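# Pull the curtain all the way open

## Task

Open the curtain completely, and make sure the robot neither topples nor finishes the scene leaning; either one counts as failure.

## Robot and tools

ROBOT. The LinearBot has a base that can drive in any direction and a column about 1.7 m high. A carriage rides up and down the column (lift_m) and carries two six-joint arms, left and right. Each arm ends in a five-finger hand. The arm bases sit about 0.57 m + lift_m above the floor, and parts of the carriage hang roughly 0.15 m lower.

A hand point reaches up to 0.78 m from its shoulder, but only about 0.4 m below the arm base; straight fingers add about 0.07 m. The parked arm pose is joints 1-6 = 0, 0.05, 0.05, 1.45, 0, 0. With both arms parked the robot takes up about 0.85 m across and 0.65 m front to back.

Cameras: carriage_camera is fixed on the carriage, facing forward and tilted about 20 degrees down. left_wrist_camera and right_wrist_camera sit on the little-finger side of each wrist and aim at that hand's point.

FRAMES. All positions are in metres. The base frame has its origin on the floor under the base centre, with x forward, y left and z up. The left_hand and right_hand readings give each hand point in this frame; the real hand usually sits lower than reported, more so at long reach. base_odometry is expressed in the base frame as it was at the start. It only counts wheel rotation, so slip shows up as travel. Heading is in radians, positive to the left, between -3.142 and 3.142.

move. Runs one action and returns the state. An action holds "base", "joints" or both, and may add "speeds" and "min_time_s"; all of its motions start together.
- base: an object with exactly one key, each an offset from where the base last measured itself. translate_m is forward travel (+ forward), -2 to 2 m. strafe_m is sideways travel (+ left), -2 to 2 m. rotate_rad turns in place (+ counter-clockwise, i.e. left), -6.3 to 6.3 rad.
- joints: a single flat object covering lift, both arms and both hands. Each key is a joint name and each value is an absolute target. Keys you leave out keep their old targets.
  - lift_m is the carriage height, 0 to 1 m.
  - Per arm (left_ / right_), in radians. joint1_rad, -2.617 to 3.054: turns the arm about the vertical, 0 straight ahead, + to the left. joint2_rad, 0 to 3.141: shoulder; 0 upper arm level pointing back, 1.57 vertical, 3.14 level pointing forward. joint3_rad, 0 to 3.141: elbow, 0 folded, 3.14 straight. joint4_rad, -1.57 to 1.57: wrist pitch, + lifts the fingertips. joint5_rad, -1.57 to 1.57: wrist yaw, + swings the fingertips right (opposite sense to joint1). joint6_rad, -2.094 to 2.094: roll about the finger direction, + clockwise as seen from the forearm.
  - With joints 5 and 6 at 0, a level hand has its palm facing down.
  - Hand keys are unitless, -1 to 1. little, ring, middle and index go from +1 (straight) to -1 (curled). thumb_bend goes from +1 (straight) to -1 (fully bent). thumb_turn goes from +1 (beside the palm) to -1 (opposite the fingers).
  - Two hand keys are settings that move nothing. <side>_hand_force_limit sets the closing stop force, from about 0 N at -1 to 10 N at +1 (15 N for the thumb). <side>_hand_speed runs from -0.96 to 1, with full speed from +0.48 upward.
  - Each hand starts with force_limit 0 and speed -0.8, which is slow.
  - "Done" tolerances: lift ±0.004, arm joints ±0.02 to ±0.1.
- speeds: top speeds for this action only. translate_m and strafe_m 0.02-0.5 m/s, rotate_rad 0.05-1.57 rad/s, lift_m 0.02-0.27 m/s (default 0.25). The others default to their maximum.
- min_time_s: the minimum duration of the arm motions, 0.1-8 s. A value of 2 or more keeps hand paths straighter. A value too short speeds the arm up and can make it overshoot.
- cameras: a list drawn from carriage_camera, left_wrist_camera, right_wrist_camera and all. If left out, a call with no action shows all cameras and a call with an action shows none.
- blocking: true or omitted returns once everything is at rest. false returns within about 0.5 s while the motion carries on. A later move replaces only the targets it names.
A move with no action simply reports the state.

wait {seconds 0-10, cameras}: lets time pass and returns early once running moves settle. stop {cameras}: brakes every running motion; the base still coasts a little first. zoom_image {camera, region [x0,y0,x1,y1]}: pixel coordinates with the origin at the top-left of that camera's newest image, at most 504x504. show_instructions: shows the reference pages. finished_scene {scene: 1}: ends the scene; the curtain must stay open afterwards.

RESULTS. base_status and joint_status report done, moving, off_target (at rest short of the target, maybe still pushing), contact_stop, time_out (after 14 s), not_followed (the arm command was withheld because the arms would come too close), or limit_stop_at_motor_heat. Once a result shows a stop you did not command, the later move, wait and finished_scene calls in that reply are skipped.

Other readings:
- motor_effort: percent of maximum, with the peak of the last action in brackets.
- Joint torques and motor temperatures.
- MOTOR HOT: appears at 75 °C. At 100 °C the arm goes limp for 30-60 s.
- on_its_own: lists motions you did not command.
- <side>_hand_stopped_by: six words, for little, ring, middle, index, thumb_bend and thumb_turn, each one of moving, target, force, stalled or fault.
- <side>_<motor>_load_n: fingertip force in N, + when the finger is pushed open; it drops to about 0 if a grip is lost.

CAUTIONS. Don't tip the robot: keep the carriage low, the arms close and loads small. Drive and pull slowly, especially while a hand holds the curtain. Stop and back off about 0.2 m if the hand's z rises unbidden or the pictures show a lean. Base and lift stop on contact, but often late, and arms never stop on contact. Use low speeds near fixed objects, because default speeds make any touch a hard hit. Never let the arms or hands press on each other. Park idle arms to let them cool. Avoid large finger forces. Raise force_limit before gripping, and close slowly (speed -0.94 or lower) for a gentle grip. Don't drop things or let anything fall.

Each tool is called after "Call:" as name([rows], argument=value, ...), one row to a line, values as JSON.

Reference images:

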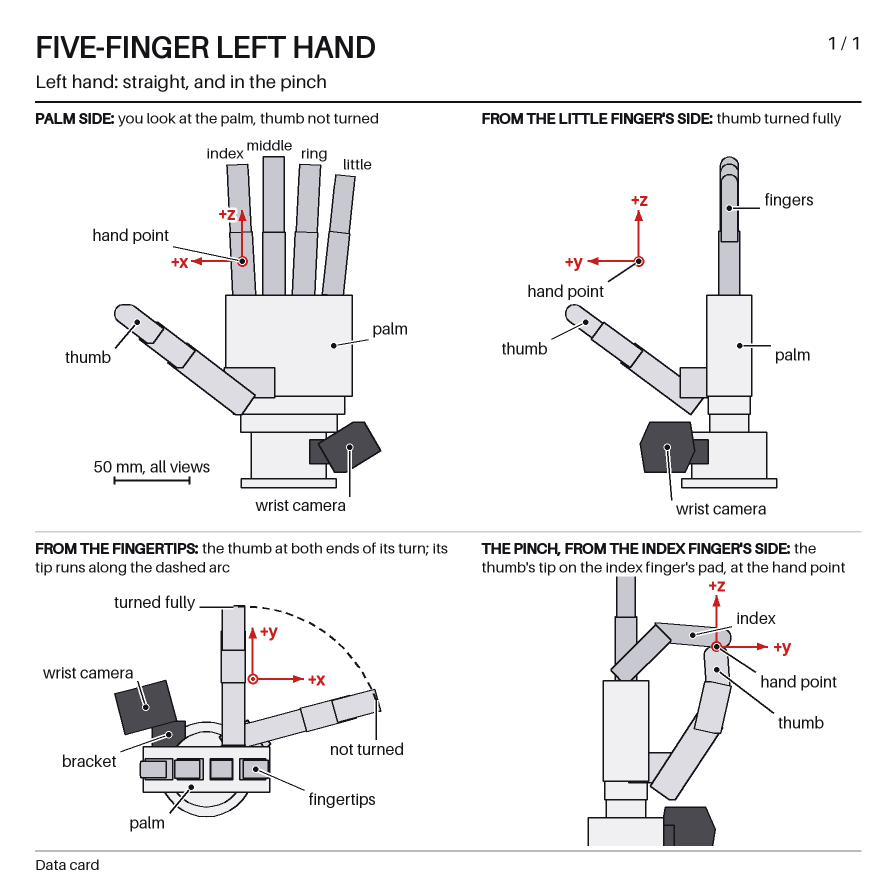

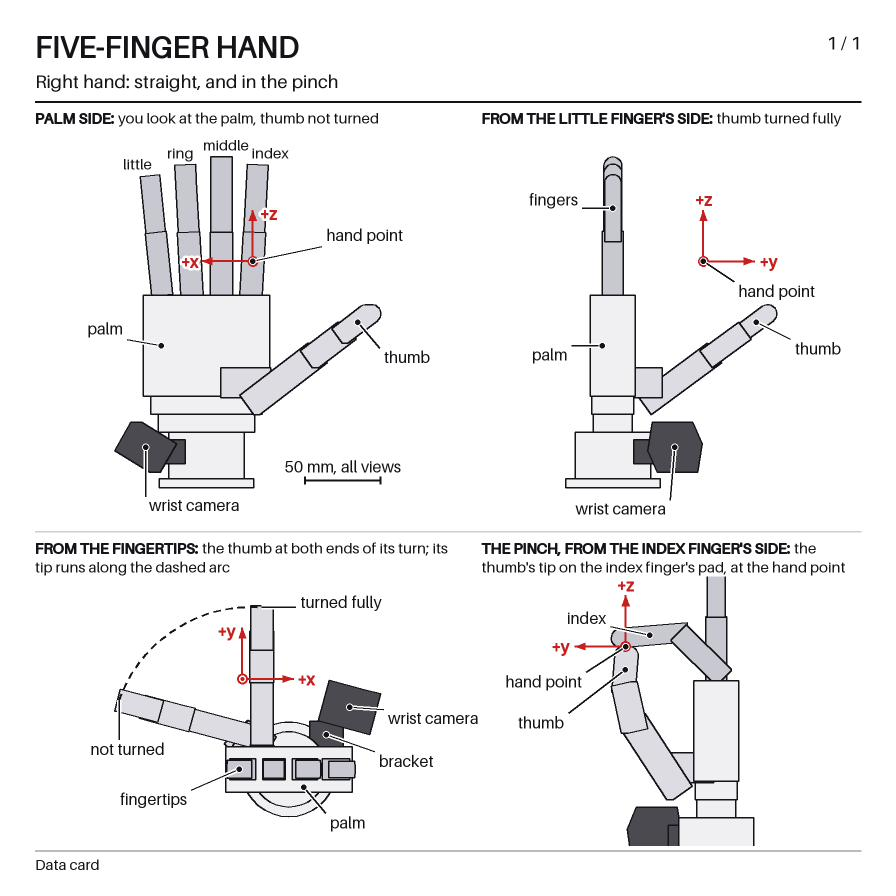

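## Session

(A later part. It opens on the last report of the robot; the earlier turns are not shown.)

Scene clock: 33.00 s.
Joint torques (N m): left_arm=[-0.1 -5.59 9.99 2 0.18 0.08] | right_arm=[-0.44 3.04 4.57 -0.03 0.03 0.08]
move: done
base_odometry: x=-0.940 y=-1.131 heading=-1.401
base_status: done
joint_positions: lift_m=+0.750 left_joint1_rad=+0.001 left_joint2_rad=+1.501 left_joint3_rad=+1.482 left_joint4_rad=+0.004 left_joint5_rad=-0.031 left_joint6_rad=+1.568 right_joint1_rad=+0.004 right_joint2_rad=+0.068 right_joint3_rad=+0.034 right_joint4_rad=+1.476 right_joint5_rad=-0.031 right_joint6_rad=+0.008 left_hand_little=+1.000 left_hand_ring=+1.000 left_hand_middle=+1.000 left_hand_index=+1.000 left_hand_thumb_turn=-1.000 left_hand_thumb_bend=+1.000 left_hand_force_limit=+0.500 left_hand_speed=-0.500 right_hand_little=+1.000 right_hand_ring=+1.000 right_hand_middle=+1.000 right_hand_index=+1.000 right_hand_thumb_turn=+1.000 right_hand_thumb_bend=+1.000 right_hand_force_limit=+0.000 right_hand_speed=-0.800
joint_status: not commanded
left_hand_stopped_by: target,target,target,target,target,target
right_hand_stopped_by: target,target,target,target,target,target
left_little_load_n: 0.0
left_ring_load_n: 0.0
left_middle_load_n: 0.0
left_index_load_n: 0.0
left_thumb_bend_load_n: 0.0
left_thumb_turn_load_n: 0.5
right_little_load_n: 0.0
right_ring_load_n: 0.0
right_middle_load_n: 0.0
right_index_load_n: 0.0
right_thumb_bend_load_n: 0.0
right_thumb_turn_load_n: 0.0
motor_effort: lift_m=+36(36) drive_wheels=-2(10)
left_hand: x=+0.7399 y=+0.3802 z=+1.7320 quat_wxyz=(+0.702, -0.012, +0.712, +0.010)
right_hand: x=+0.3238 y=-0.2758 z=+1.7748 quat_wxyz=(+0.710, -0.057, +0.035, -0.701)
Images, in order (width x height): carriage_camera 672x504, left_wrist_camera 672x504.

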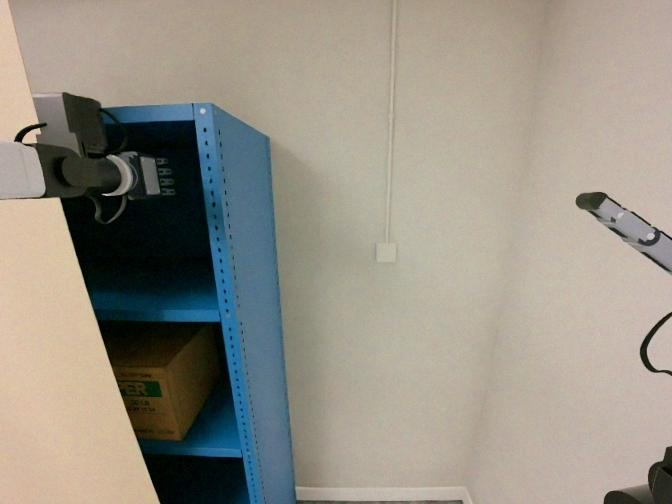

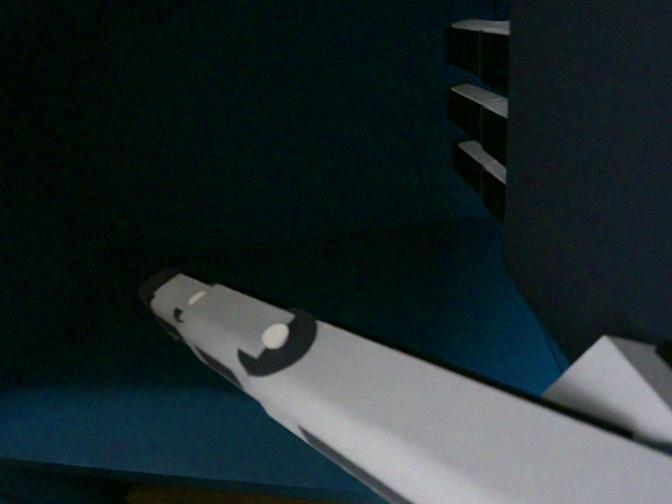

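Call:
move(base={"translate_m": 0.02}, speeds={"translate_m": 0.1})

Call:
move(base={"strafe_m": 0.13}, speeds={"strafe_m": 0.12}, cameras=["carriage_camera", "left_wrist_camera"])

Scene clock: 34.47 s.
Joint torques (N m): left_arm=[-0.12 -5.57 9.98 2 0.18 0.08] | right_arm=[-0.44 3.06 4.53 -0.04 0.03 0.07]
move: done
base_odometry: x=-0.937 y=-1.151 heading=-1.401
base_status: done
joint_positions: lift_m=+0.750 left_joint1_rad=+0.001 left_joint2_rad=+1.502 left_joint3_rad=+1.482 left_joint4_rad=+0.004 left_joint5_rad=-0.031 left_joint6_rad=+1.568 right_joint1_rad=+0.004 right_joint2_rad=+0.068 right_joint3_rad=+0.034 right_joint4_rad=+1.475 right_joint5_rad=-0.031 right_joint6_rad=+0.008 left_hand_little=+1.000 left_hand_ring=+1.000 left_hand_middle=+1.000 left_hand_index=+1.000 left_hand_thumb_turn=-1.000 left_hand_thumb_bend=+1.000 left_hand_force_limit=+0.500 left_hand_speed=-0.500 right_hand_little=+1.000 right_hand_ring=+1.000 right_hand_middle=+1.000 right_hand_index=+1.000 right_hand_thumb_turn=+1.000 right_hand_thumb_bend=+1.000 right_hand_force_limit=+0.000 right_hand_speed=-0.800
joint_status: not commanded
left_hand_stopped_by: target,target,target,target,target,target
right_hand_stopped_by: target,target,target,target,target,target
left_little_load_n: 0.0
left_ring_load_n: 0.0
left_middle_load_n: 0.0
left_index_load_n: 0.0
left_thumb_bend_load_n: 0.0
left_thumb_turn_load_n: 0.0
right_little_load_n: 0.0
right_ring_load_n: 0.0
right_middle_load_n: 0.0
right_index_load_n: 0.0
right_thumb_bend_load_n: 0.0
right_thumb_turn_load_n: 0.0
motor_effort: lift_m=+36(36) drive_wheels=-1(8)
left_hand: x=+0.7401 y=+0.3802 z=+1.7314 quat_wxyz=(+0.701, -0.012, +0.713, +0.010)
right_hand: x=+0.3238 y=-0.2758 z=+1.7748 quat_wxyz=(+0.710, -0.057, +0.035, -0.701)
pictures: none

Scene clock: 36.43 s.
Joint torques (N m): left_arm=[0.08 -5.56 9.96 1.99 0.13 0.08] | right_arm=[-0.39 3.04 4.52 -0.04 0.03 0.08]
move: done
base_odometry: x=-0.809 y=-1.129 heading=-1.401
base_status: done
joint_positions: lift_m=+0.750 left_joint1_rad=-0.001 left_joint2_rad=+1.502 left_joint3_rad=+1.482 left_joint4_rad=+0.004 left_joint5_rad=-0.027 left_joint6_rad=+1.568 right_joint1_rad=+0.004 right_joint2_rad=+0.068 right_joint3_rad=+0.034 right_joint4_rad=+1.475 right_joint5_rad=-0.031 right_joint6_rad=+0.008 left_hand_little=+1.000 left_hand_ring=+1.000 left_hand_middle=+1.000 left_hand_index=+1.000 left_hand_thumb_turn=-1.000 left_hand_thumb_bend=+1.000 left_hand_force_limit=+0.500 left_hand_speed=-0.500 right_hand_little=+1.000 right_hand_ring=+1.000 right_hand_middle=+1.000 right_hand_index=+1.000 right_hand_thumb_turn=+1.000 right_hand_thumb_bend=+1.000 right_hand_force_limit=+0.000 right_hand_speed=-0.800
joint_status: not commanded
left_hand_stopped_by: target,target,target,target,target,target
right_hand_stopped_by: target,target,target,target,target,target
left_little_load_n: 0.0
left_ring_load_n: 0.0
left_middle_load_n: 0.0
left_index_load_n: 0.0
left_thumb_bend_load_n: 0.0
left_thumb_turn_load_n: 0.0
right_little_load_n: 0.0
right_ring_load_n: 0.0
right_middle_load_n: 0.0
right_index_load_n: 0.0
right_thumb_bend_load_n: 0.0
right_thumb_turn_load_n: 0.0
motor_effort: lift_m=+36(36) drive_wheels=-3(6)
left_hand: x=+0.7405 y=+0.3783 z=+1.7314 quat_wxyz=(+0.701, -0.010, +0.713, +0.008)
right_hand: x=+0.3238 y=-0.2758 z=+1.7748 quat_wxyz=(+0.710, -0.057, +0.035, -0.701)
Images, in order (width x height): carriage_camera 672x504, left_wrist_camera 672x504.

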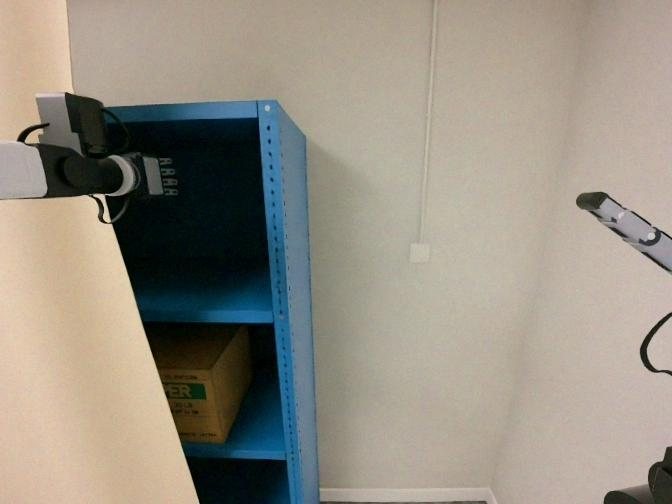

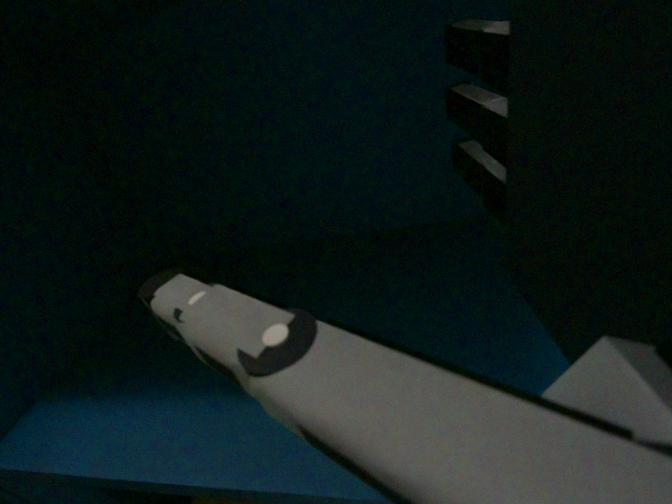

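Call:
move(base={"strafe_m": -0.06}, speeds={"strafe_m": 0.12})

Call:
move(base={"translate_m": -0.09}, speeds={"translate_m": 0.12}, cameras=["carriage_camera", "left_wrist_camera"])

Scene clock: 38.47 s.
Joint torques (N m): left_arm=[0.35 -5.61 9.94 2.01 0.11 0.08] | right_arm=[-0.53 3 4.55 -0.05 0.02 0.08]
move: done
base_odometry: x=-0.868 y=-1.139 heading=-1.401
base_status: done
joint_positions: lift_m=+0.750 left_joint1_rad=-0.004 left_joint2_rad=+1.502 left_joint3_rad=+1.482 left_joint4_rad=+0.004 left_joint5_rad=-0.024 left_joint6_rad=+1.568 right_joint1_rad=+0.005 right_joint2_rad=+0.068 right_joint3_rad=+0.034 right_joint4_rad=+1.475 right_joint5_rad=-0.031 right_joint6_rad=+0.008 left_hand_little=+1.000 left_hand_ring=+1.000 left_hand_middle=+1.000 left_hand_index=+1.000 left_hand_thumb_turn=-1.000 left_hand_thumb_bend=+1.000 left_hand_force_limit=+0.500 left_hand_speed=-0.500 right_hand_little=+1.000 right_hand_ring=+1.000 right_hand_middle=+1.000 right_hand_index=+1.000 right_hand_thumb_turn=+1.000 right_hand_thumb_bend=+1.000 right_hand_force_limit=+0.000 right_hand_speed=-0.800
joint_status: not commanded
left_hand_stopped_by: target,target,target,target,target,target
right_hand_stopped_by: target,target,target,target,target,target
left_little_load_n: 0.0
left_ring_load_n: 0.0
left_middle_load_n: 0.0
left_index_load_n: 0.0
left_thumb_bend_load_n: 0.0
left_thumb_turn_load_n: 0.5
right_little_load_n: 0.0
right_ring_load_n: 0.0
right_middle_load_n: 0.0
right_index_load_n: 0.0
right_thumb_bend_load_n: 0.0
right_thumb_turn_load_n: 0.0
motor_effort: lift_m=+36(36) drive_wheels=-1(9)
left_hand: x=+0.7409 y=+0.3764 z=+1.7314 quat_wxyz=(+0.701, -0.008, +0.713, +0.006)
right_hand: x=+0.3238 y=-0.2758 z=+1.7748 quat_wxyz=(+0.711, -0.057, +0.035, -0.700)
pictures: none

Scene clock: 40.00 s.
Joint torques (N m): left_arm=[0.28 -5.64 9.98 2.02 0.1 0.08] | right_arm=[-0.47 3.07 4.46 -0.03 0.02 0.07]
move: done
base_odometry: x=-0.883 y=-1.050 heading=-1.401
base_status: done
joint_positions: lift_m=+0.750 left_joint1_rad=-0.003 left_joint2_rad=+1.502 left_joint3_rad=+1.482 left_joint4_rad=+0.003 left_joint5_rad=-0.024 left_joint6_rad=+1.568 right_joint1_rad=+0.005 right_joint2_rad=+0.068 right_joint3_rad=+0.034 right_joint4_rad=+1.475 right_joint5_rad=-0.031 right_joint6_rad=+0.008 left_hand_little=+1.000 left_hand_ring=+1.000 left_hand_middle=+1.000 left_hand_index=+1.000 left_hand_thumb_turn=-1.000 left_hand_thumb_bend=+1.000 left_hand_force_limit=+0.500 left_hand_speed=-0.500 right_hand_little=+1.000 right_hand_ring=+1.000 right_hand_middle=+1.000 right_hand_index=+1.000 right_hand_thumb_turn=+1.000 right_hand_thumb_bend=+1.000 right_hand_force_limit=+0.000 right_hand_speed=-0.800
joint_status: not commanded
left_hand_stopped_by: target,target,target,target,target,target
right_hand_stopped_by: target,target,target,target,target,target
left_little_load_n: 0.0
left_ring_load_n: 0.0
left_middle_load_n: 0.0
left_index_load_n: 0.0
left_thumb_bend_load_n: 0.0
left_thumb_turn_load_n: 0.5
right_little_load_n: 0.0
right_ring_load_n: 0.0
right_middle_load_n: 0.0
right_index_load_n: 0.0
right_thumb_bend_load_n: 0.0
right_thumb_turn_load_n: 0.0
motor_effort: lift_m=+36(36) drive_wheels=-2(6)
left_hand: x=+0.7409 y=+0.3766 z=+1.7310 quat_wxyz=(+0.701, -0.008, +0.713, +0.006)
right_hand: x=+0.3240 y=-0.2758 z=+1.7747 quat_wxyz=(+0.711, -0.057, +0.035, -0.700)
Images, in order (width x height): carriage_camera 672x504, left_wrist_camera 672x504.

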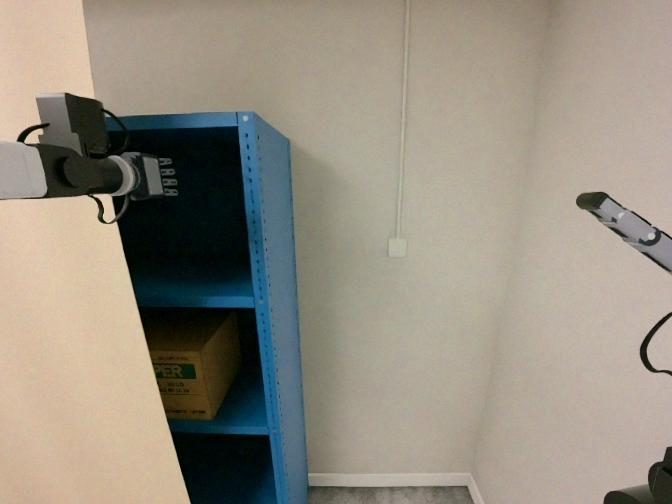

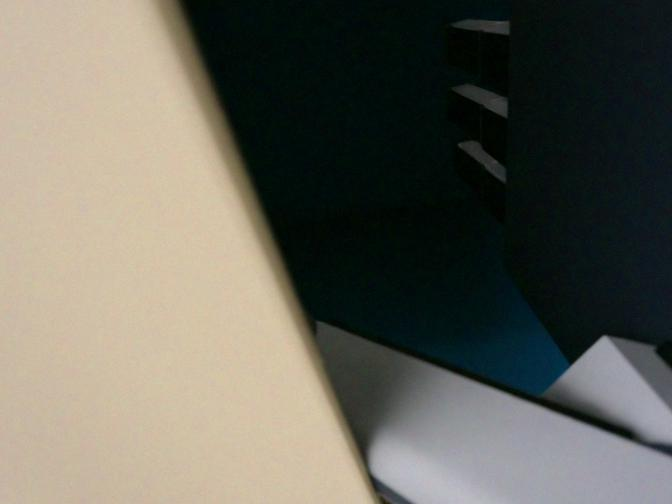

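Call:
move(base={"strafe_m": -0.1}, speeds={"strafe_m": 0.15}, cameras=["carriage_camera", "left_wrist_camera"])

Call:
move(base={"translate_m": -0.04}, speeds={"translate_m": 0.12}, cameras=["carriage_camera", "left_wrist_camera"])

Scene clock: 42.10 s.
Joint torques (N m): left_arm=[0.23 -5.59 10 2.02 0.09 0.08] | right_arm=[-0.51 3.06 4.64 -0.04 0.03 0.08]
move: done
base_odometry: x=-0.981 y=-1.067 heading=-1.401
base_status: done
joint_positions: lift_m=+0.750 left_joint1_rad=-0.003 left_joint2_rad=+1.502 left_joint3_rad=+1.482 left_joint4_rad=+0.003 left_joint5_rad=-0.023 left_joint6_rad=+1.568 right_joint1_rad=+0.005 right_joint2_rad=+0.068 right_joint3_rad=+0.034 right_joint4_rad=+1.475 right_joint5_rad=-0.031 right_joint6_rad=+0.008 left_hand_little=+1.000 left_hand_ring=+1.000 left_hand_middle=+1.000 left_hand_index=+1.000 left_hand_thumb_turn=-1.000 left_hand_thumb_bend=+1.000 left_hand_force_limit=+0.500 left_hand_speed=-0.500 right_hand_little=+1.000 right_hand_ring=+1.000 right_hand_middle=+1.000 right_hand_index=+1.000 right_hand_thumb_turn=+1.000 right_hand_thumb_bend=+1.000 right_hand_force_limit=+0.000 right_hand_speed=-0.800
joint_status: not commanded
left_hand_stopped_by: target,target,target,target,target,target
right_hand_stopped_by: target,target,target,target,target,target
left_little_load_n: 0.0
left_ring_load_n: 0.0
left_middle_load_n: 0.0
left_index_load_n: 0.0
left_thumb_bend_load_n: 0.0
left_thumb_turn_load_n: 0.0
right_little_load_n: 0.0
right_ring_load_n: 0.0
right_middle_load_n: 0.0
right_index_load_n: 0.0
right_thumb_bend_load_n: 0.0
right_thumb_turn_load_n: 0.0
motor_effort: lift_m=+36(36) drive_wheels=-2(6)
left_hand: x=+0.7410 y=+0.3765 z=+1.7310 quat_wxyz=(+0.701, -0.008, +0.713, +0.006)
right_hand: x=+0.3240 y=-0.2758 z=+1.7747 quat_wxyz=(+0.711, -0.057, +0.035, -0.700)
Images, in order (width x height): carriage_camera 672x504, left_wrist_camera 672x504.

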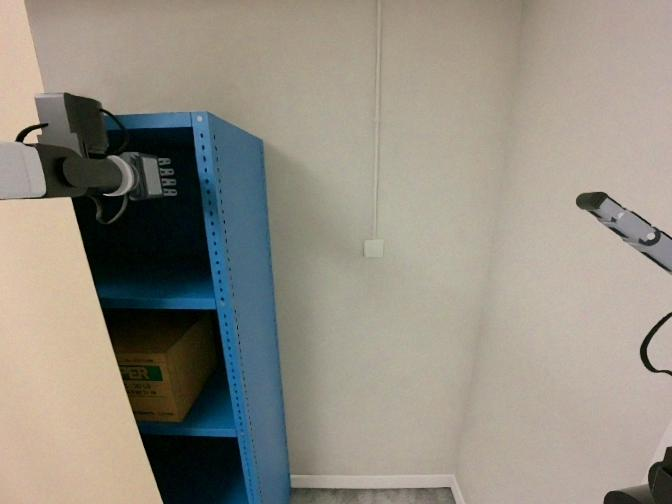

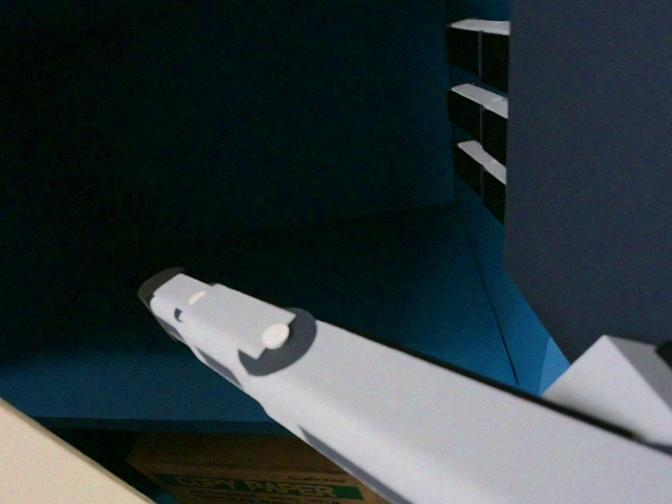

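Scene clock: 43.30 s.
Joint torques (N m): left_arm=[0.23 -5.61 9.98 2.01 0.09 0.08] | right_arm=[-0.49 3.07 4.66 -0.07 0.02 0.07]
move: done
base_odometry: x=-0.988 y=-1.028 heading=-1.401
base_status: done
joint_positions: lift_m=+0.750 left_joint1_rad=-0.003 left_joint2_rad=+1.502 left_joint3_rad=+1.482 left_joint4_rad=+0.002 left_joint5_rad=-0.023 left_joint6_rad=+1.568 right_joint1_rad=+0.005 right_joint2_rad=+0.068 right_joint3_rad=+0.034 right_joint4_rad=+1.476 right_joint5_rad=-0.031 right_joint6_rad=+0.008 left_hand_little=+1.000 left_hand_ring=+1.000 left_hand_middle=+1.000 left_hand_index=+1.000 left_hand_thumb_turn=-1.000 left_hand_thumb_bend=+1.000 left_hand_force_limit=+0.500 left_hand_speed=-0.500 right_hand_little=+1.000 right_hand_ring=+1.000 right_hand_middle=+1.000 right_hand_index=+1.000 right_hand_thumb_turn=+1.000 right_hand_thumb_bend=+1.000 right_hand_force_limit=+0.000 right_hand_speed=-0.800
joint_status: not commanded
left_hand_stopped_by: target,target,target,target,target,target
right_hand_stopped_by: target,target,target,target,target,target
left_little_load_n: 0.0
left_ring_load_n: 0.0
left_middle_load_n: 0.0
left_index_load_n: 0.0
left_thumb_bend_load_n: 0.0
left_thumb_turn_load_n: 0.0
right_little_load_n: 0.0
right_ring_load_n: 0.0
right_middle_load_n: 0.0
right_index_load_n: 0.0
right_thumb_bend_load_n: 0.5
right_thumb_turn_load_n: 0.0
motor_effort: lift_m=+36(36) drive_wheels=-1(7)
left_hand: x=+0.7410 y=+0.3765 z=+1.7309 quat_wxyz=(+0.701, -0.008, +0.713, +0.006)
right_hand: x=+0.3236 y=-0.2758 z=+1.7749 quat_wxyz=(+0.711, -0.056, +0.035, -0.700)
Images, in order (width x height): carriage_camera 672x504, left_wrist_camera 672x504.

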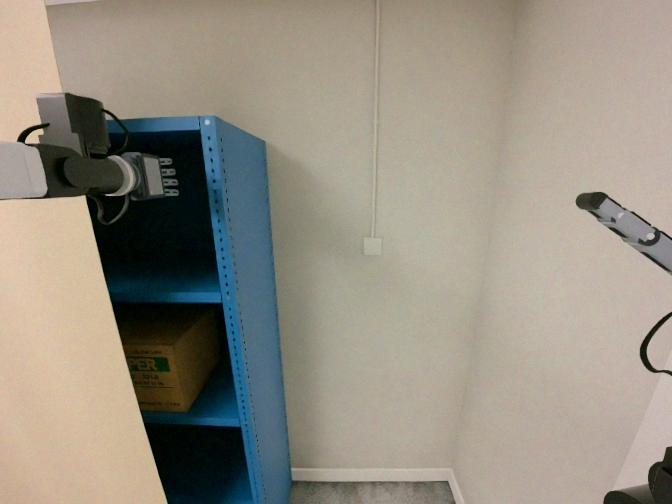

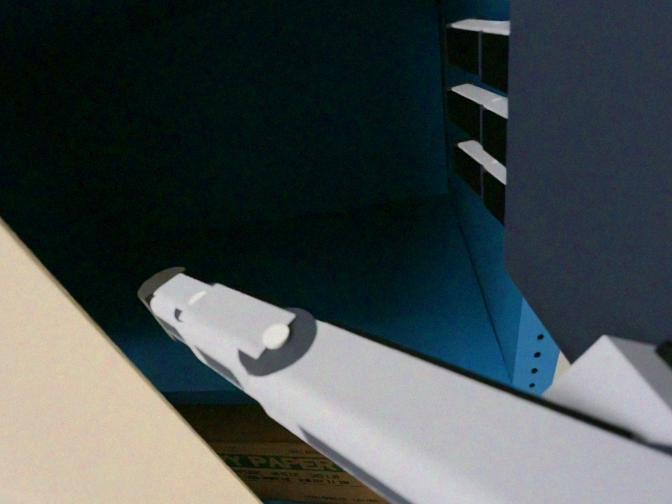

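Call:
wait(seconds=1, cameras=["left_wrist_camera"])

Call:
wait(seconds=0.7, cameras=["carriage_camera", "left_wrist_camera"])

Scene clock: 47.87 s.
Joint torques (N m): left_arm=[0.23 -5.6 9.96 2.02 0.09 0.08] | right_arm=[-0.5 3.06 4.53 -0.06 0.03 0.07]
Motor temperatures (°C): left_arm=[29 39 37 44 29 30] | right_arm=[30 30 37 32 32 29]
base_odometry: x=-0.988 y=-1.028 heading=-1.401
base_status: done
joint_positions: lift_m=+0.750 left_joint1_rad=-0.003 left_joint2_rad=+1.502 left_joint3_rad=+1.482 left_joint4_rad=+0.002 left_joint5_rad=-0.023 left_joint6_rad=+1.568 right_joint1_rad=+0.005 right_joint2_rad=+0.068 right_joint3_rad=+0.034 right_joint4_rad=+1.477 right_joint5_rad=-0.031 right_joint6_rad=+0.008 left_hand_little=+1.000 left_hand_ring=+1.000 left_hand_middle=+1.000 left_hand_index=+1.000 left_hand_thumb_turn=-1.000 left_hand_thumb_bend=+1.000 left_hand_force_limit=+0.500 left_hand_speed=-0.500 right_hand_little=+1.000 right_hand_ring=+1.000 right_hand_middle=+1.000 right_hand_index=+1.000 right_hand_thumb_turn=+1.000 right_hand_thumb_bend=+1.000 right_hand_force_limit=+0.000 right_hand_speed=-0.800
joint_status: not commanded
left_hand_stopped_by: target,target,target,target,target,target
right_hand_stopped_by: target,target,target,target,target,target
left_little_load_n: 0.0
left_ring_load_n: 0.0
left_middle_load_n: 0.0
left_index_load_n: 0.0
left_thumb_bend_load_n: 0.0
left_thumb_turn_load_n: 0.5
right_little_load_n: 0.0
right_ring_load_n: 0.0
right_middle_load_n: 0.0
right_index_load_n: 0.0
right_thumb_bend_load_n: 0.0
right_thumb_turn_load_n: 0.0
motor_effort: lift_m=+36(36) drive_wheels=-1(7)
left_hand: x=+0.7410 y=+0.3765 z=+1.7309 quat_wxyz=(+0.701, -0.008, +0.713, +0.006)
right_hand: x=+0.3235 y=-0.2758 z=+1.7749 quat_wxyz=(+0.711, -0.056, +0.035, -0.700)
wait: 1.00 s; at rest from the start
Images, in order (width x height): left_wrist_camera 672x504.

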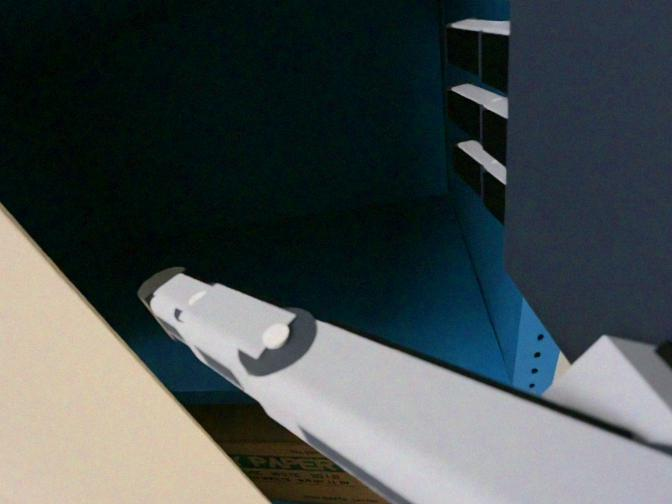

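Scene clock: 48.57 s.
Joint torques (N m): left_arm=[0.23 -5.59 9.98 2.02 0.09 0.08] | right_arm=[-0.5 3.06 4.53 -0.05 0.02 0.07]
base_odometry: x=-0.988 y=-1.028 heading=-1.401
base_status: done
joint_positions: lift_m=+0.750 left_joint1_rad=-0.003 left_joint2_rad=+1.502 left_joint3_rad=+1.482 left_joint4_rad=+0.002 left_joint5_rad=-0.023 left_joint6_rad=+1.568 right_joint1_rad=+0.005 right_joint2_rad=+0.068 right_joint3_rad=+0.034 right_joint4_rad=+1.477 right_joint5_rad=-0.031 right_joint6_rad=+0.008 left_hand_little=+1.000 left_hand_ring=+1.000 left_hand_middle=+1.000 left_hand_index=+1.000 left_hand_thumb_turn=-1.000 left_hand_thumb_bend=+1.000 left_hand_force_limit=+0.500 left_hand_speed=-0.500 right_hand_little=+1.000 right_hand_ring=+1.000 right_hand_middle=+1.000 right_hand_index=+1.000 right_hand_thumb_turn=+1.000 right_hand_thumb_bend=+1.000 right_hand_force_limit=+0.000 right_hand_speed=-0.800
joint_status: not commanded
left_hand_stopped_by: target,target,target,target,target,target
right_hand_stopped_by: target,target,target,target,target,target
left_little_load_n: 0.0
left_ring_load_n: 0.0
left_middle_load_n: 0.0
left_index_load_n: 0.0
left_thumb_bend_load_n: 0.0
left_thumb_turn_load_n: 0.5
right_little_load_n: 0.0
right_ring_load_n: 0.0
right_middle_load_n: 0.0
right_index_load_n: 0.0
right_thumb_bend_load_n: 0.0
right_thumb_turn_load_n: 0.0
motor_effort: lift_m=+36(36) drive_wheels=-2(7)
left_hand: x=+0.7410 y=+0.3765 z=+1.7309 quat_wxyz=(+0.701, -0.008, +0.713, +0.006)
right_hand: x=+0.3235 y=-0.2758 z=+1.7749 quat_wxyz=(+0.711, -0.056, +0.035, -0.700)
wait: 0.70 s; at rest by 0.27 s
Images, in order (width x height): carriage_camera 672x504, left_wrist_camera 672x504.

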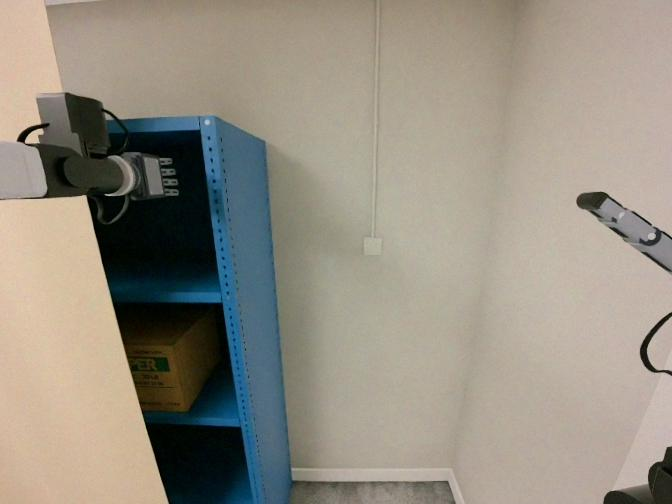

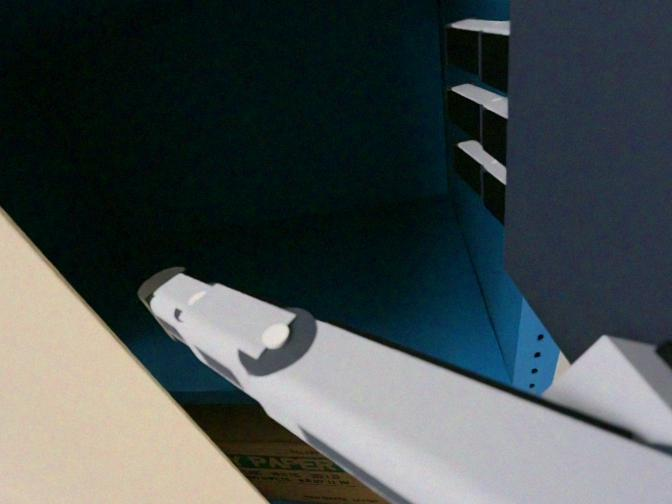

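Call:
move(base={"strafe_m": 0.06}, speeds={"strafe_m": 0.12}, cameras=["left_wrist_camera"])

Scene clock: 50.67 s.
Joint torques (N m): left_arm=[-0.08 -5.61 9.99 2.01 0.09 0.08] | right_arm=[-0.42 3.07 4.56 -0.04 0.02 0.07]
move: done
base_odometry: x=-0.929 y=-1.017 heading=-1.401
base_status: done
joint_positions: lift_m=+0.750 left_joint1_rad=+0.001 left_joint2_rad=+1.502 left_joint3_rad=+1.482 left_joint4_rad=+0.002 left_joint5_rad=-0.022 left_joint6_rad=+1.568 right_joint1_rad=+0.004 right_joint2_rad=+0.068 right_joint3_rad=+0.034 right_joint4_rad=+1.477 right_joint5_rad=-0.031 right_joint6_rad=+0.008 left_hand_little=+1.000 left_hand_ring=+1.000 left_hand_middle=+1.000 left_hand_index=+1.000 left_hand_thumb_turn=-1.000 left_hand_thumb_bend=+1.000 left_hand_force_limit=+0.500 left_hand_speed=-0.500 right_hand_little=+1.000 right_hand_ring=+1.000 right_hand_middle=+1.000 right_hand_index=+1.000 right_hand_thumb_turn=+1.000 right_hand_thumb_bend=+1.000 right_hand_force_limit=+0.000 right_hand_speed=-0.800
joint_status: not commanded
left_hand_stopped_by: target,target,target,target,target,target
right_hand_stopped_by: target,target,target,target,target,target
left_little_load_n: 0.0
left_ring_load_n: 0.0
left_middle_load_n: 0.0
left_index_load_n: 0.0
left_thumb_bend_load_n: 0.5
left_thumb_turn_load_n: 0.0
right_little_load_n: 0.0
right_ring_load_n: 0.0
right_middle_load_n: 0.0
right_index_load_n: 0.0
right_thumb_bend_load_n: -0.5
right_thumb_turn_load_n: 0.0
motor_effort: lift_m=+36(36) drive_wheels=-3(7)
left_hand: x=+0.7408 y=+0.3784 z=+1.7309 quat_wxyz=(+0.701, -0.009, +0.713, +0.007)
right_hand: x=+0.3236 y=-0.2760 z=+1.7749 quat_wxyz=(+0.710, -0.056, +0.035, -0.701)
Images, in order (width x height): left_wrist_camera 672x504.

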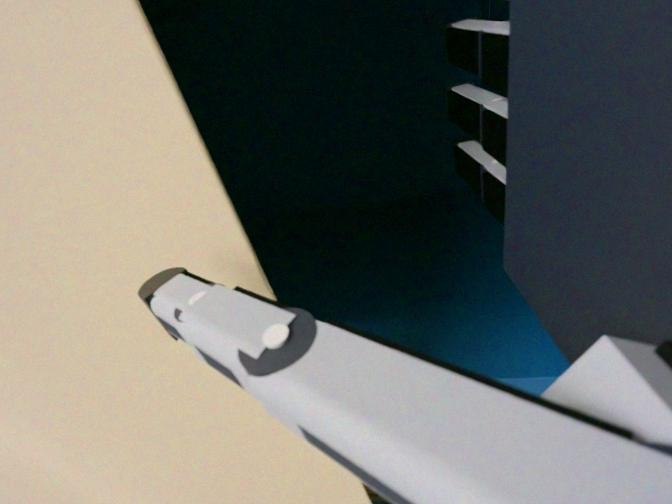

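Call:
move(base={"strafe_m": 0.05}, speeds={"strafe_m": 0.12}, cameras=["left_wrist_camera"])

Scene clock: 52.07 s.
Joint torques (N m): left_arm=[-0.32 -5.6 9.98 2.03 0.09 0.08] | right_arm=[-0.36 3.07 4.56 -0.05 0.02 0.07]
move: done
base_odometry: x=-0.880 y=-1.009 heading=-1.401
base_status: done
joint_positions: lift_m=+0.750 left_joint1_rad=+0.003 left_joint2_rad=+1.502 left_joint3_rad=+1.482 left_joint4_rad=+0.002 left_joint5_rad=-0.023 left_joint6_rad=+1.568 right_joint1_rad=+0.003 right_joint2_rad=+0.068 right_joint3_rad=+0.034 right_joint4_rad=+1.477 right_joint5_rad=-0.031 right_joint6_rad=+0.008 left_hand_little=+1.000 left_hand_ring=+1.000 left_hand_middle=+1.000 left_hand_index=+1.000 left_hand_thumb_turn=-1.000 left_hand_thumb_bend=+1.000 left_hand_force_limit=+0.500 left_hand_speed=-0.500 right_hand_little=+1.000 right_hand_ring=+1.000 right_hand_middle=+1.000 right_hand_index=+1.000 right_hand_thumb_turn=+1.000 right_hand_thumb_bend=+1.000 right_hand_force_limit=+0.000 right_hand_speed=-0.800
joint_status: not commanded
left_hand_stopped_by: target,target,target,target,target,target
right_hand_stopped_by: target,target,target,target,target,target
left_little_load_n: 0.0
left_ring_load_n: 0.0
left_middle_load_n: 0.0
left_index_load_n: 0.0
left_thumb_bend_load_n: 0.0
left_thumb_turn_load_n: 0.5
right_little_load_n: 0.0
right_ring_load_n: 0.0
right_middle_load_n: 0.0
right_index_load_n: 0.0
right_thumb_bend_load_n: 0.0
right_thumb_turn_load_n: 0.0
motor_effort: lift_m=+36(36) drive_wheels=-3(7)
left_hand: x=+0.7406 y=+0.3797 z=+1.7309 quat_wxyz=(+0.701, -0.010, +0.713, +0.008)
right_hand: x=+0.3236 y=-0.2761 z=+1.7749 quat_wxyz=(+0.710, -0.056, +0.035, -0.701)
Images, in order (width x height): left_wrist_camera 672x504.

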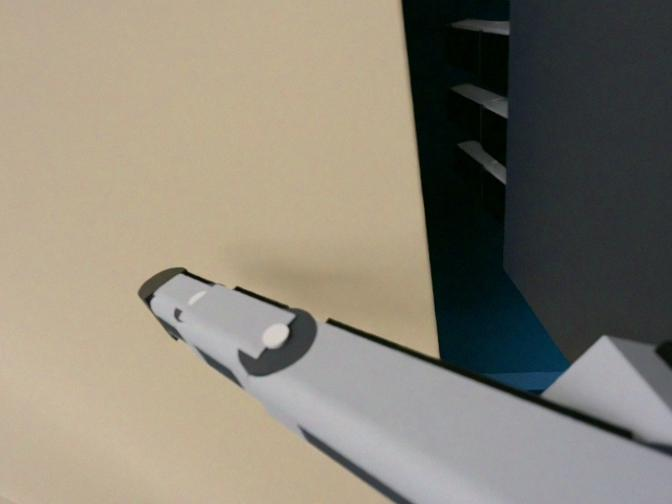

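Call:
move(base={"strafe_m": 0.025}, speeds={"strafe_m": 0.1})

Call:
move(joints={"left_hand_little": -0.2, "left_hand_ring": -0.2, "left_hand_middle": -0.2, "left_hand_index": -0.2, "left_hand_force_limit": 0.2, "left_hand_speed": -0.7}, cameras=["left_wrist_camera"])

Call:
move(joints={"left_hand_thumb_bend": -0.4, "left_hand_force_limit": 0.0, "left_hand_speed": -0.7}, cameras=["left_wrist_camera", "carriage_camera"])

Scene clock: 53.67 s.
Joint torques (N m): left_arm=[-0.32 -5.59 10.02 2.01 0.1 0.08] | right_arm=[-0.42 3.1 4.55 -0.04 0.03 0.08]
move: done
base_odometry: x=-0.855 y=-1.004 heading=-1.400
base_status: done
joint_positions: lift_m=+0.750 left_joint1_rad=+0.003 left_joint2_rad=+1.502 left_joint3_rad=+1.482 left_joint4_rad=+0.002 left_joint5_rad=-0.024 left_joint6_rad=+1.568 right_joint1_rad=+0.003 right_joint2_rad=+0.068 right_joint3_rad=+0.034 right_joint4_rad=+1.477 right_joint5_rad=-0.031 right_joint6_rad=+0.008 left_hand_little=+1.000 left_hand_ring=+1.000 left_hand_middle=+1.000 left_hand_index=+1.000 left_hand_thumb_turn=-1.000 left_hand_thumb_bend=+1.000 left_hand_force_limit=+0.500 left_hand_speed=-0.500 right_hand_little=+1.000 right_hand_ring=+1.000 right_hand_middle=+1.000 right_hand_index=+1.000 right_hand_thumb_turn=+1.000 right_hand_thumb_bend=+1.000 right_hand_force_limit=+0.000 right_hand_speed=-0.800
joint_status: not commanded
left_hand_stopped_by: target,target,target,target,target,target
right_hand_stopped_by: target,target,target,target,target,target
left_little_load_n: 0.0
left_ring_load_n: 0.0
left_middle_load_n: 0.0
left_index_load_n: 0.0
left_thumb_bend_load_n: 0.0
left_thumb_turn_load_n: 0.0
right_little_load_n: 0.0
right_ring_load_n: 0.0
right_middle_load_n: 0.0
right_index_load_n: 0.0
right_thumb_bend_load_n: 0.0
right_thumb_turn_load_n: 0.0
motor_effort: lift_m=+36(36) drive_wheels=-2(6)
left_hand: x=+0.7405 y=+0.3798 z=+1.7309 quat_wxyz=(+0.701, -0.010, +0.713, +0.008)
right_hand: x=+0.3236 y=-0.2760 z=+1.7749 quat_wxyz=(+0.710, -0.056, +0.035, -0.701)
pictures: none

Scene clock: 55.60 s.
Joint torques (N m): left_arm=[-0.27 -5.59 9.96 2 0.1 0.1] | right_arm=[-0.34 3.04 4.53 -0.06 0.02 0.07]
move: done
base_odometry: x=-0.855 y=-1.004 heading=-1.400
base_status: not commanded
joint_positions: lift_m=+0.750 left_joint1_rad=+0.003 left_joint2_rad=+1.502 left_joint3_rad=+1.482 left_joint4_rad=+0.002 left_joint5_rad=-0.024 left_joint6_rad=+1.568 right_joint1_rad=+0.003 right_joint2_rad=+0.068 right_joint3_rad=+0.034 right_joint4_rad=+1.477 right_joint5_rad=-0.031 right_joint6_rad=+0.008 left_hand_little=-0.200 left_hand_ring=-0.200 left_hand_middle=-0.200 left_hand_index=-0.200 left_hand_thumb_turn=-1.000 left_hand_thumb_bend=+1.000 left_hand_force_limit=+0.200 left_hand_speed=-0.700 right_hand_little=+1.000 right_hand_ring=+1.000 right_hand_middle=+1.000 right_hand_index=+1.000 right_hand_thumb_turn=+1.000 right_hand_thumb_bend=+1.000 right_hand_force_limit=+0.000 right_hand_speed=-0.800
joint_status: all done
left_hand_stopped_by: target,target,target,target,target,target
right_hand_stopped_by: target,target,target,target,target,target
left_little_load_n: 0.0
left_ring_load_n: 0.0
left_middle_load_n: 0.0
left_index_load_n: 0.0
left_thumb_bend_load_n: 0.0
left_thumb_turn_load_n: 0.5
right_little_load_n: 0.0
right_ring_load_n: 0.5
right_middle_load_n: 0.0
right_index_load_n: 0.0
right_thumb_bend_load_n: 0.0
right_thumb_turn_load_n: 0.0
motor_effort: lift_m=+36(36) drive_wheels=-2(3)
left_hand: x=+0.7405 y=+0.3798 z=+1.7309 quat_wxyz=(+0.701, -0.010, +0.713, +0.008)
right_hand: x=+0.3236 y=-0.2760 z=+1.7749 quat_wxyz=(+0.710, -0.056, +0.035, -0.701)
Images, in order (width x height): left_wrist_camera 672x504.

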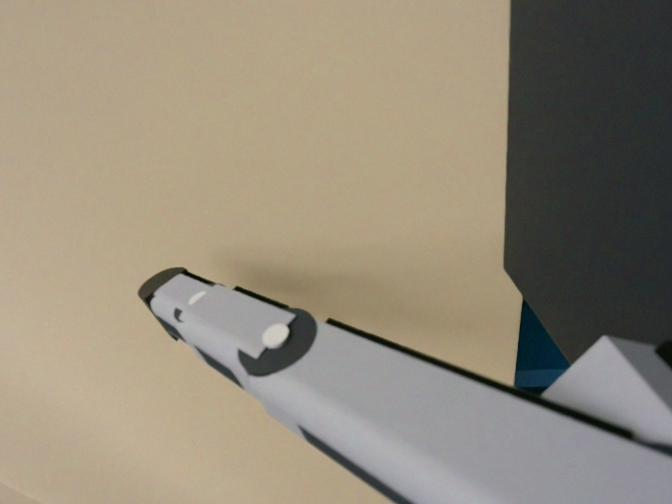

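Scene clock: 59.13 s.
Joint torques (N m): left_arm=[-0.27 -5.6 9.98 2 0.1 0.1] | right_arm=[-0.34 3.04 4.55 -0.06 0.01 0.07]
move: off_target
base_odometry: x=-0.855 y=-1.004 heading=-1.400
base_status: not commanded
joint_positions: lift_m=+0.750 left_joint1_rad=+0.003 left_joint2_rad=+1.502 left_joint3_rad=+1.482 left_joint4_rad=+0.002 left_joint5_rad=-0.024 left_joint6_rad=+1.568 right_joint1_rad=+0.003 right_joint2_rad=+0.068 right_joint3_rad=+0.034 right_joint4_rad=+1.477 right_joint5_rad=-0.031 right_joint6_rad=+0.008 left_hand_little=-0.200 left_hand_ring=-0.200 left_hand_middle=-0.200 left_hand_index=-0.200 left_hand_thumb_turn=-1.000 left_hand_thumb_bend=-0.092 left_hand_force_limit=+0.000 left_hand_speed=-0.700 right_hand_little=+1.000 right_hand_ring=+1.000 right_hand_middle=+1.000 right_hand_index=+1.000 right_hand_thumb_turn=+1.000 right_hand_thumb_bend=+1.000 right_hand_force_limit=+0.000 right_hand_speed=-0.800
joint_status: left_hand_thumb_bend off_target (ended at -0.092, target -0.400); the others done
left_hand_stopped_by: target,target,target,target,force,target
right_hand_stopped_by: target,target,target,target,target,target
left_little_load_n: 0.5
left_ring_load_n: 1.5
left_middle_load_n: 2.0
left_index_load_n: 4.0
left_thumb_bend_load_n: 8.0
left_thumb_turn_load_n: 1.0
right_little_load_n: -0.5
right_ring_load_n: 0.0
right_middle_load_n: 0.0
right_index_load_n: -0.5
right_thumb_bend_load_n: 0.0
right_thumb_turn_load_n: 0.0
motor_effort: lift_m=+36(36) drive_wheels=-2(2)
left_hand: x=+0.7405 y=+0.3798 z=+1.7309 quat_wxyz=(+0.701, -0.010, +0.713, +0.008)
right_hand: x=+0.3236 y=-0.2760 z=+1.7749 quat_wxyz=(+0.710, -0.056, +0.035, -0.701)
pictures: carriage_camera, left_wrist_camera
Images, in order (width x height): carriage_camera 672x504, left_wrist_camera 672x504.

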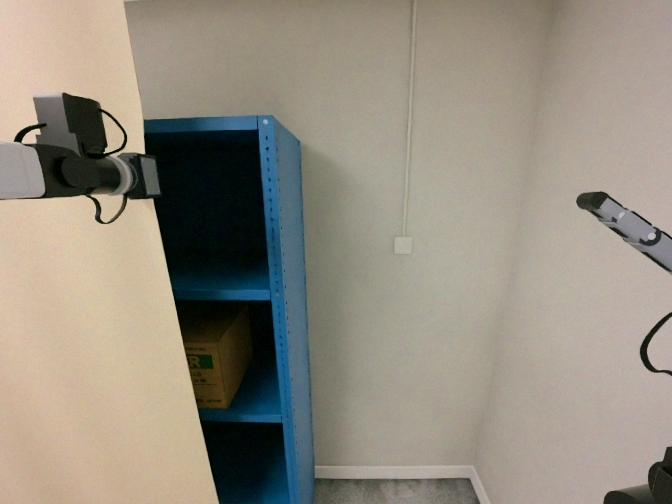

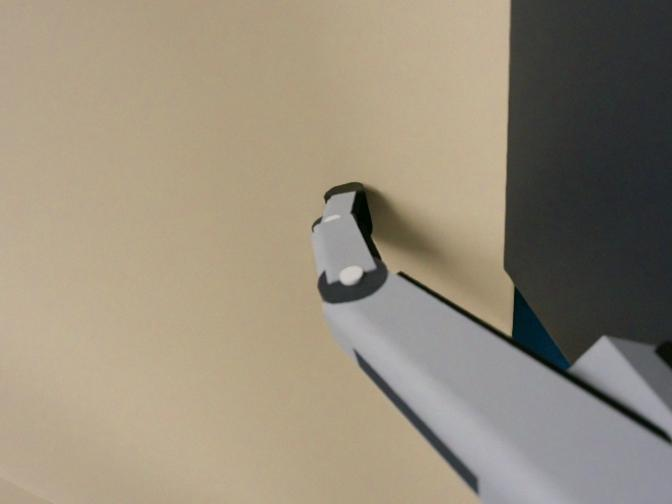

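Call:
move(base={"strafe_m": 0.4}, speeds={"strafe_m": 0.15}, cameras=["all"])

Scene clock: 63.07 s.
Joint torques (N m): left_arm=[0.73 -5.56 9.16 1.42 -0.3 -0.15] | right_arm=[-0.35 3.08 4.53 -0.05 0.03 0.07]
move: done
base_odometry: x=-0.461 y=-0.936 heading=-1.400
base_status: done
joint_positions: lift_m=+0.750 left_joint1_rad=-0.009 left_joint2_rad=+1.502 left_joint3_rad=+1.490 left_joint4_rad=+0.065 left_joint5_rad=+0.010 left_joint6_rad=+1.591 right_joint1_rad=+0.003 right_joint2_rad=+0.068 right_joint3_rad=+0.034 right_joint4_rad=+1.477 right_joint5_rad=-0.031 right_joint6_rad=+0.008 left_hand_little=-0.200 left_hand_ring=-0.200 left_hand_middle=-0.200 left_hand_index=-0.200 left_hand_thumb_turn=-1.000 left_hand_thumb_bend=-0.092 left_hand_force_limit=+0.000 left_hand_speed=-0.700 right_hand_little=+1.000 right_hand_ring=+1.000 right_hand_middle=+1.000 right_hand_index=+1.000 right_hand_thumb_turn=+1.000 right_hand_thumb_bend=+1.000 right_hand_force_limit=+0.000 right_hand_speed=-0.800
joint_status: not commanded
left_hand_stopped_by: target,target,target,target,force,target
right_hand_stopped_by: target,target,target,target,target,target
left_little_load_n: 2.0
left_ring_load_n: 1.0
left_middle_load_n: 2.5
left_index_load_n: 5.0
left_thumb_bend_load_n: 5.0
left_thumb_turn_load_n: -1.5
right_little_load_n: 0.0
right_ring_load_n: 0.0
right_middle_load_n: 0.0
right_index_load_n: 0.0
right_thumb_bend_load_n: 0.0
right_thumb_turn_load_n: 0.0
motor_effort: lift_m=+36(36) drive_wheels=-1(6)
left_hand: x=+0.7447 y=+0.3676 z=+1.7532 quat_wxyz=(+0.725, +0.014, +0.688, +0.001)
right_hand: x=+0.3236 y=-0.2760 z=+1.7749 quat_wxyz=(+0.710, -0.056, +0.035, -0.701)
pictures: carriage_camera, left_wrist_camera, right_wrist_camera
Images, in order (width x height): carriage_camera 672x504, left_wrist_camera 672x504, right_wrist_camera 672x504.

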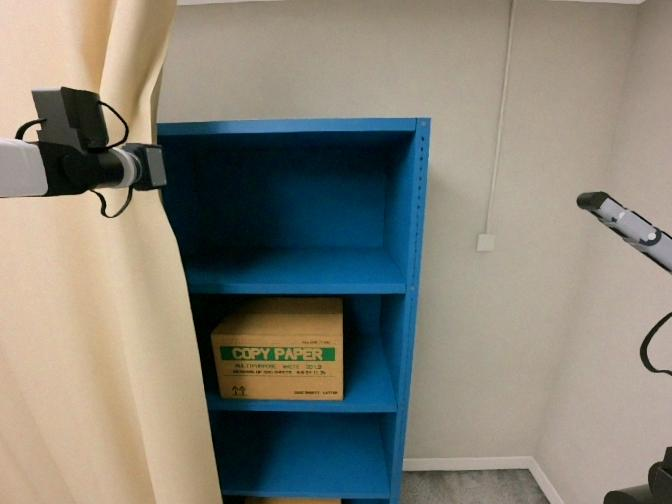

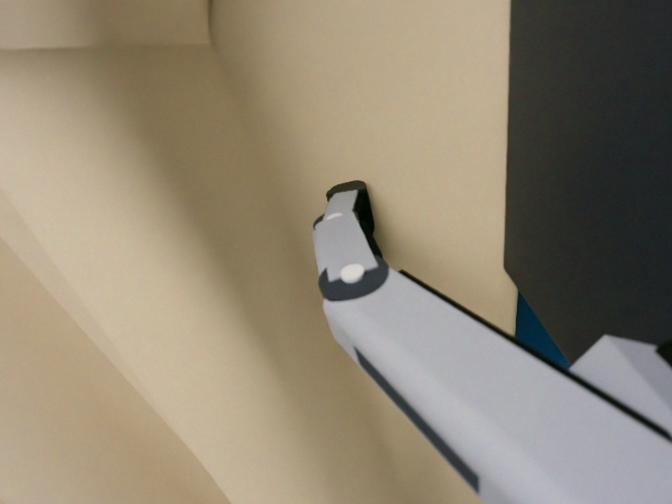

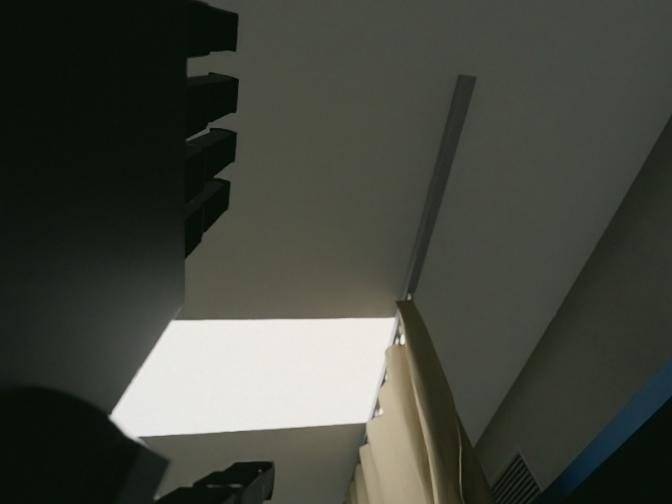

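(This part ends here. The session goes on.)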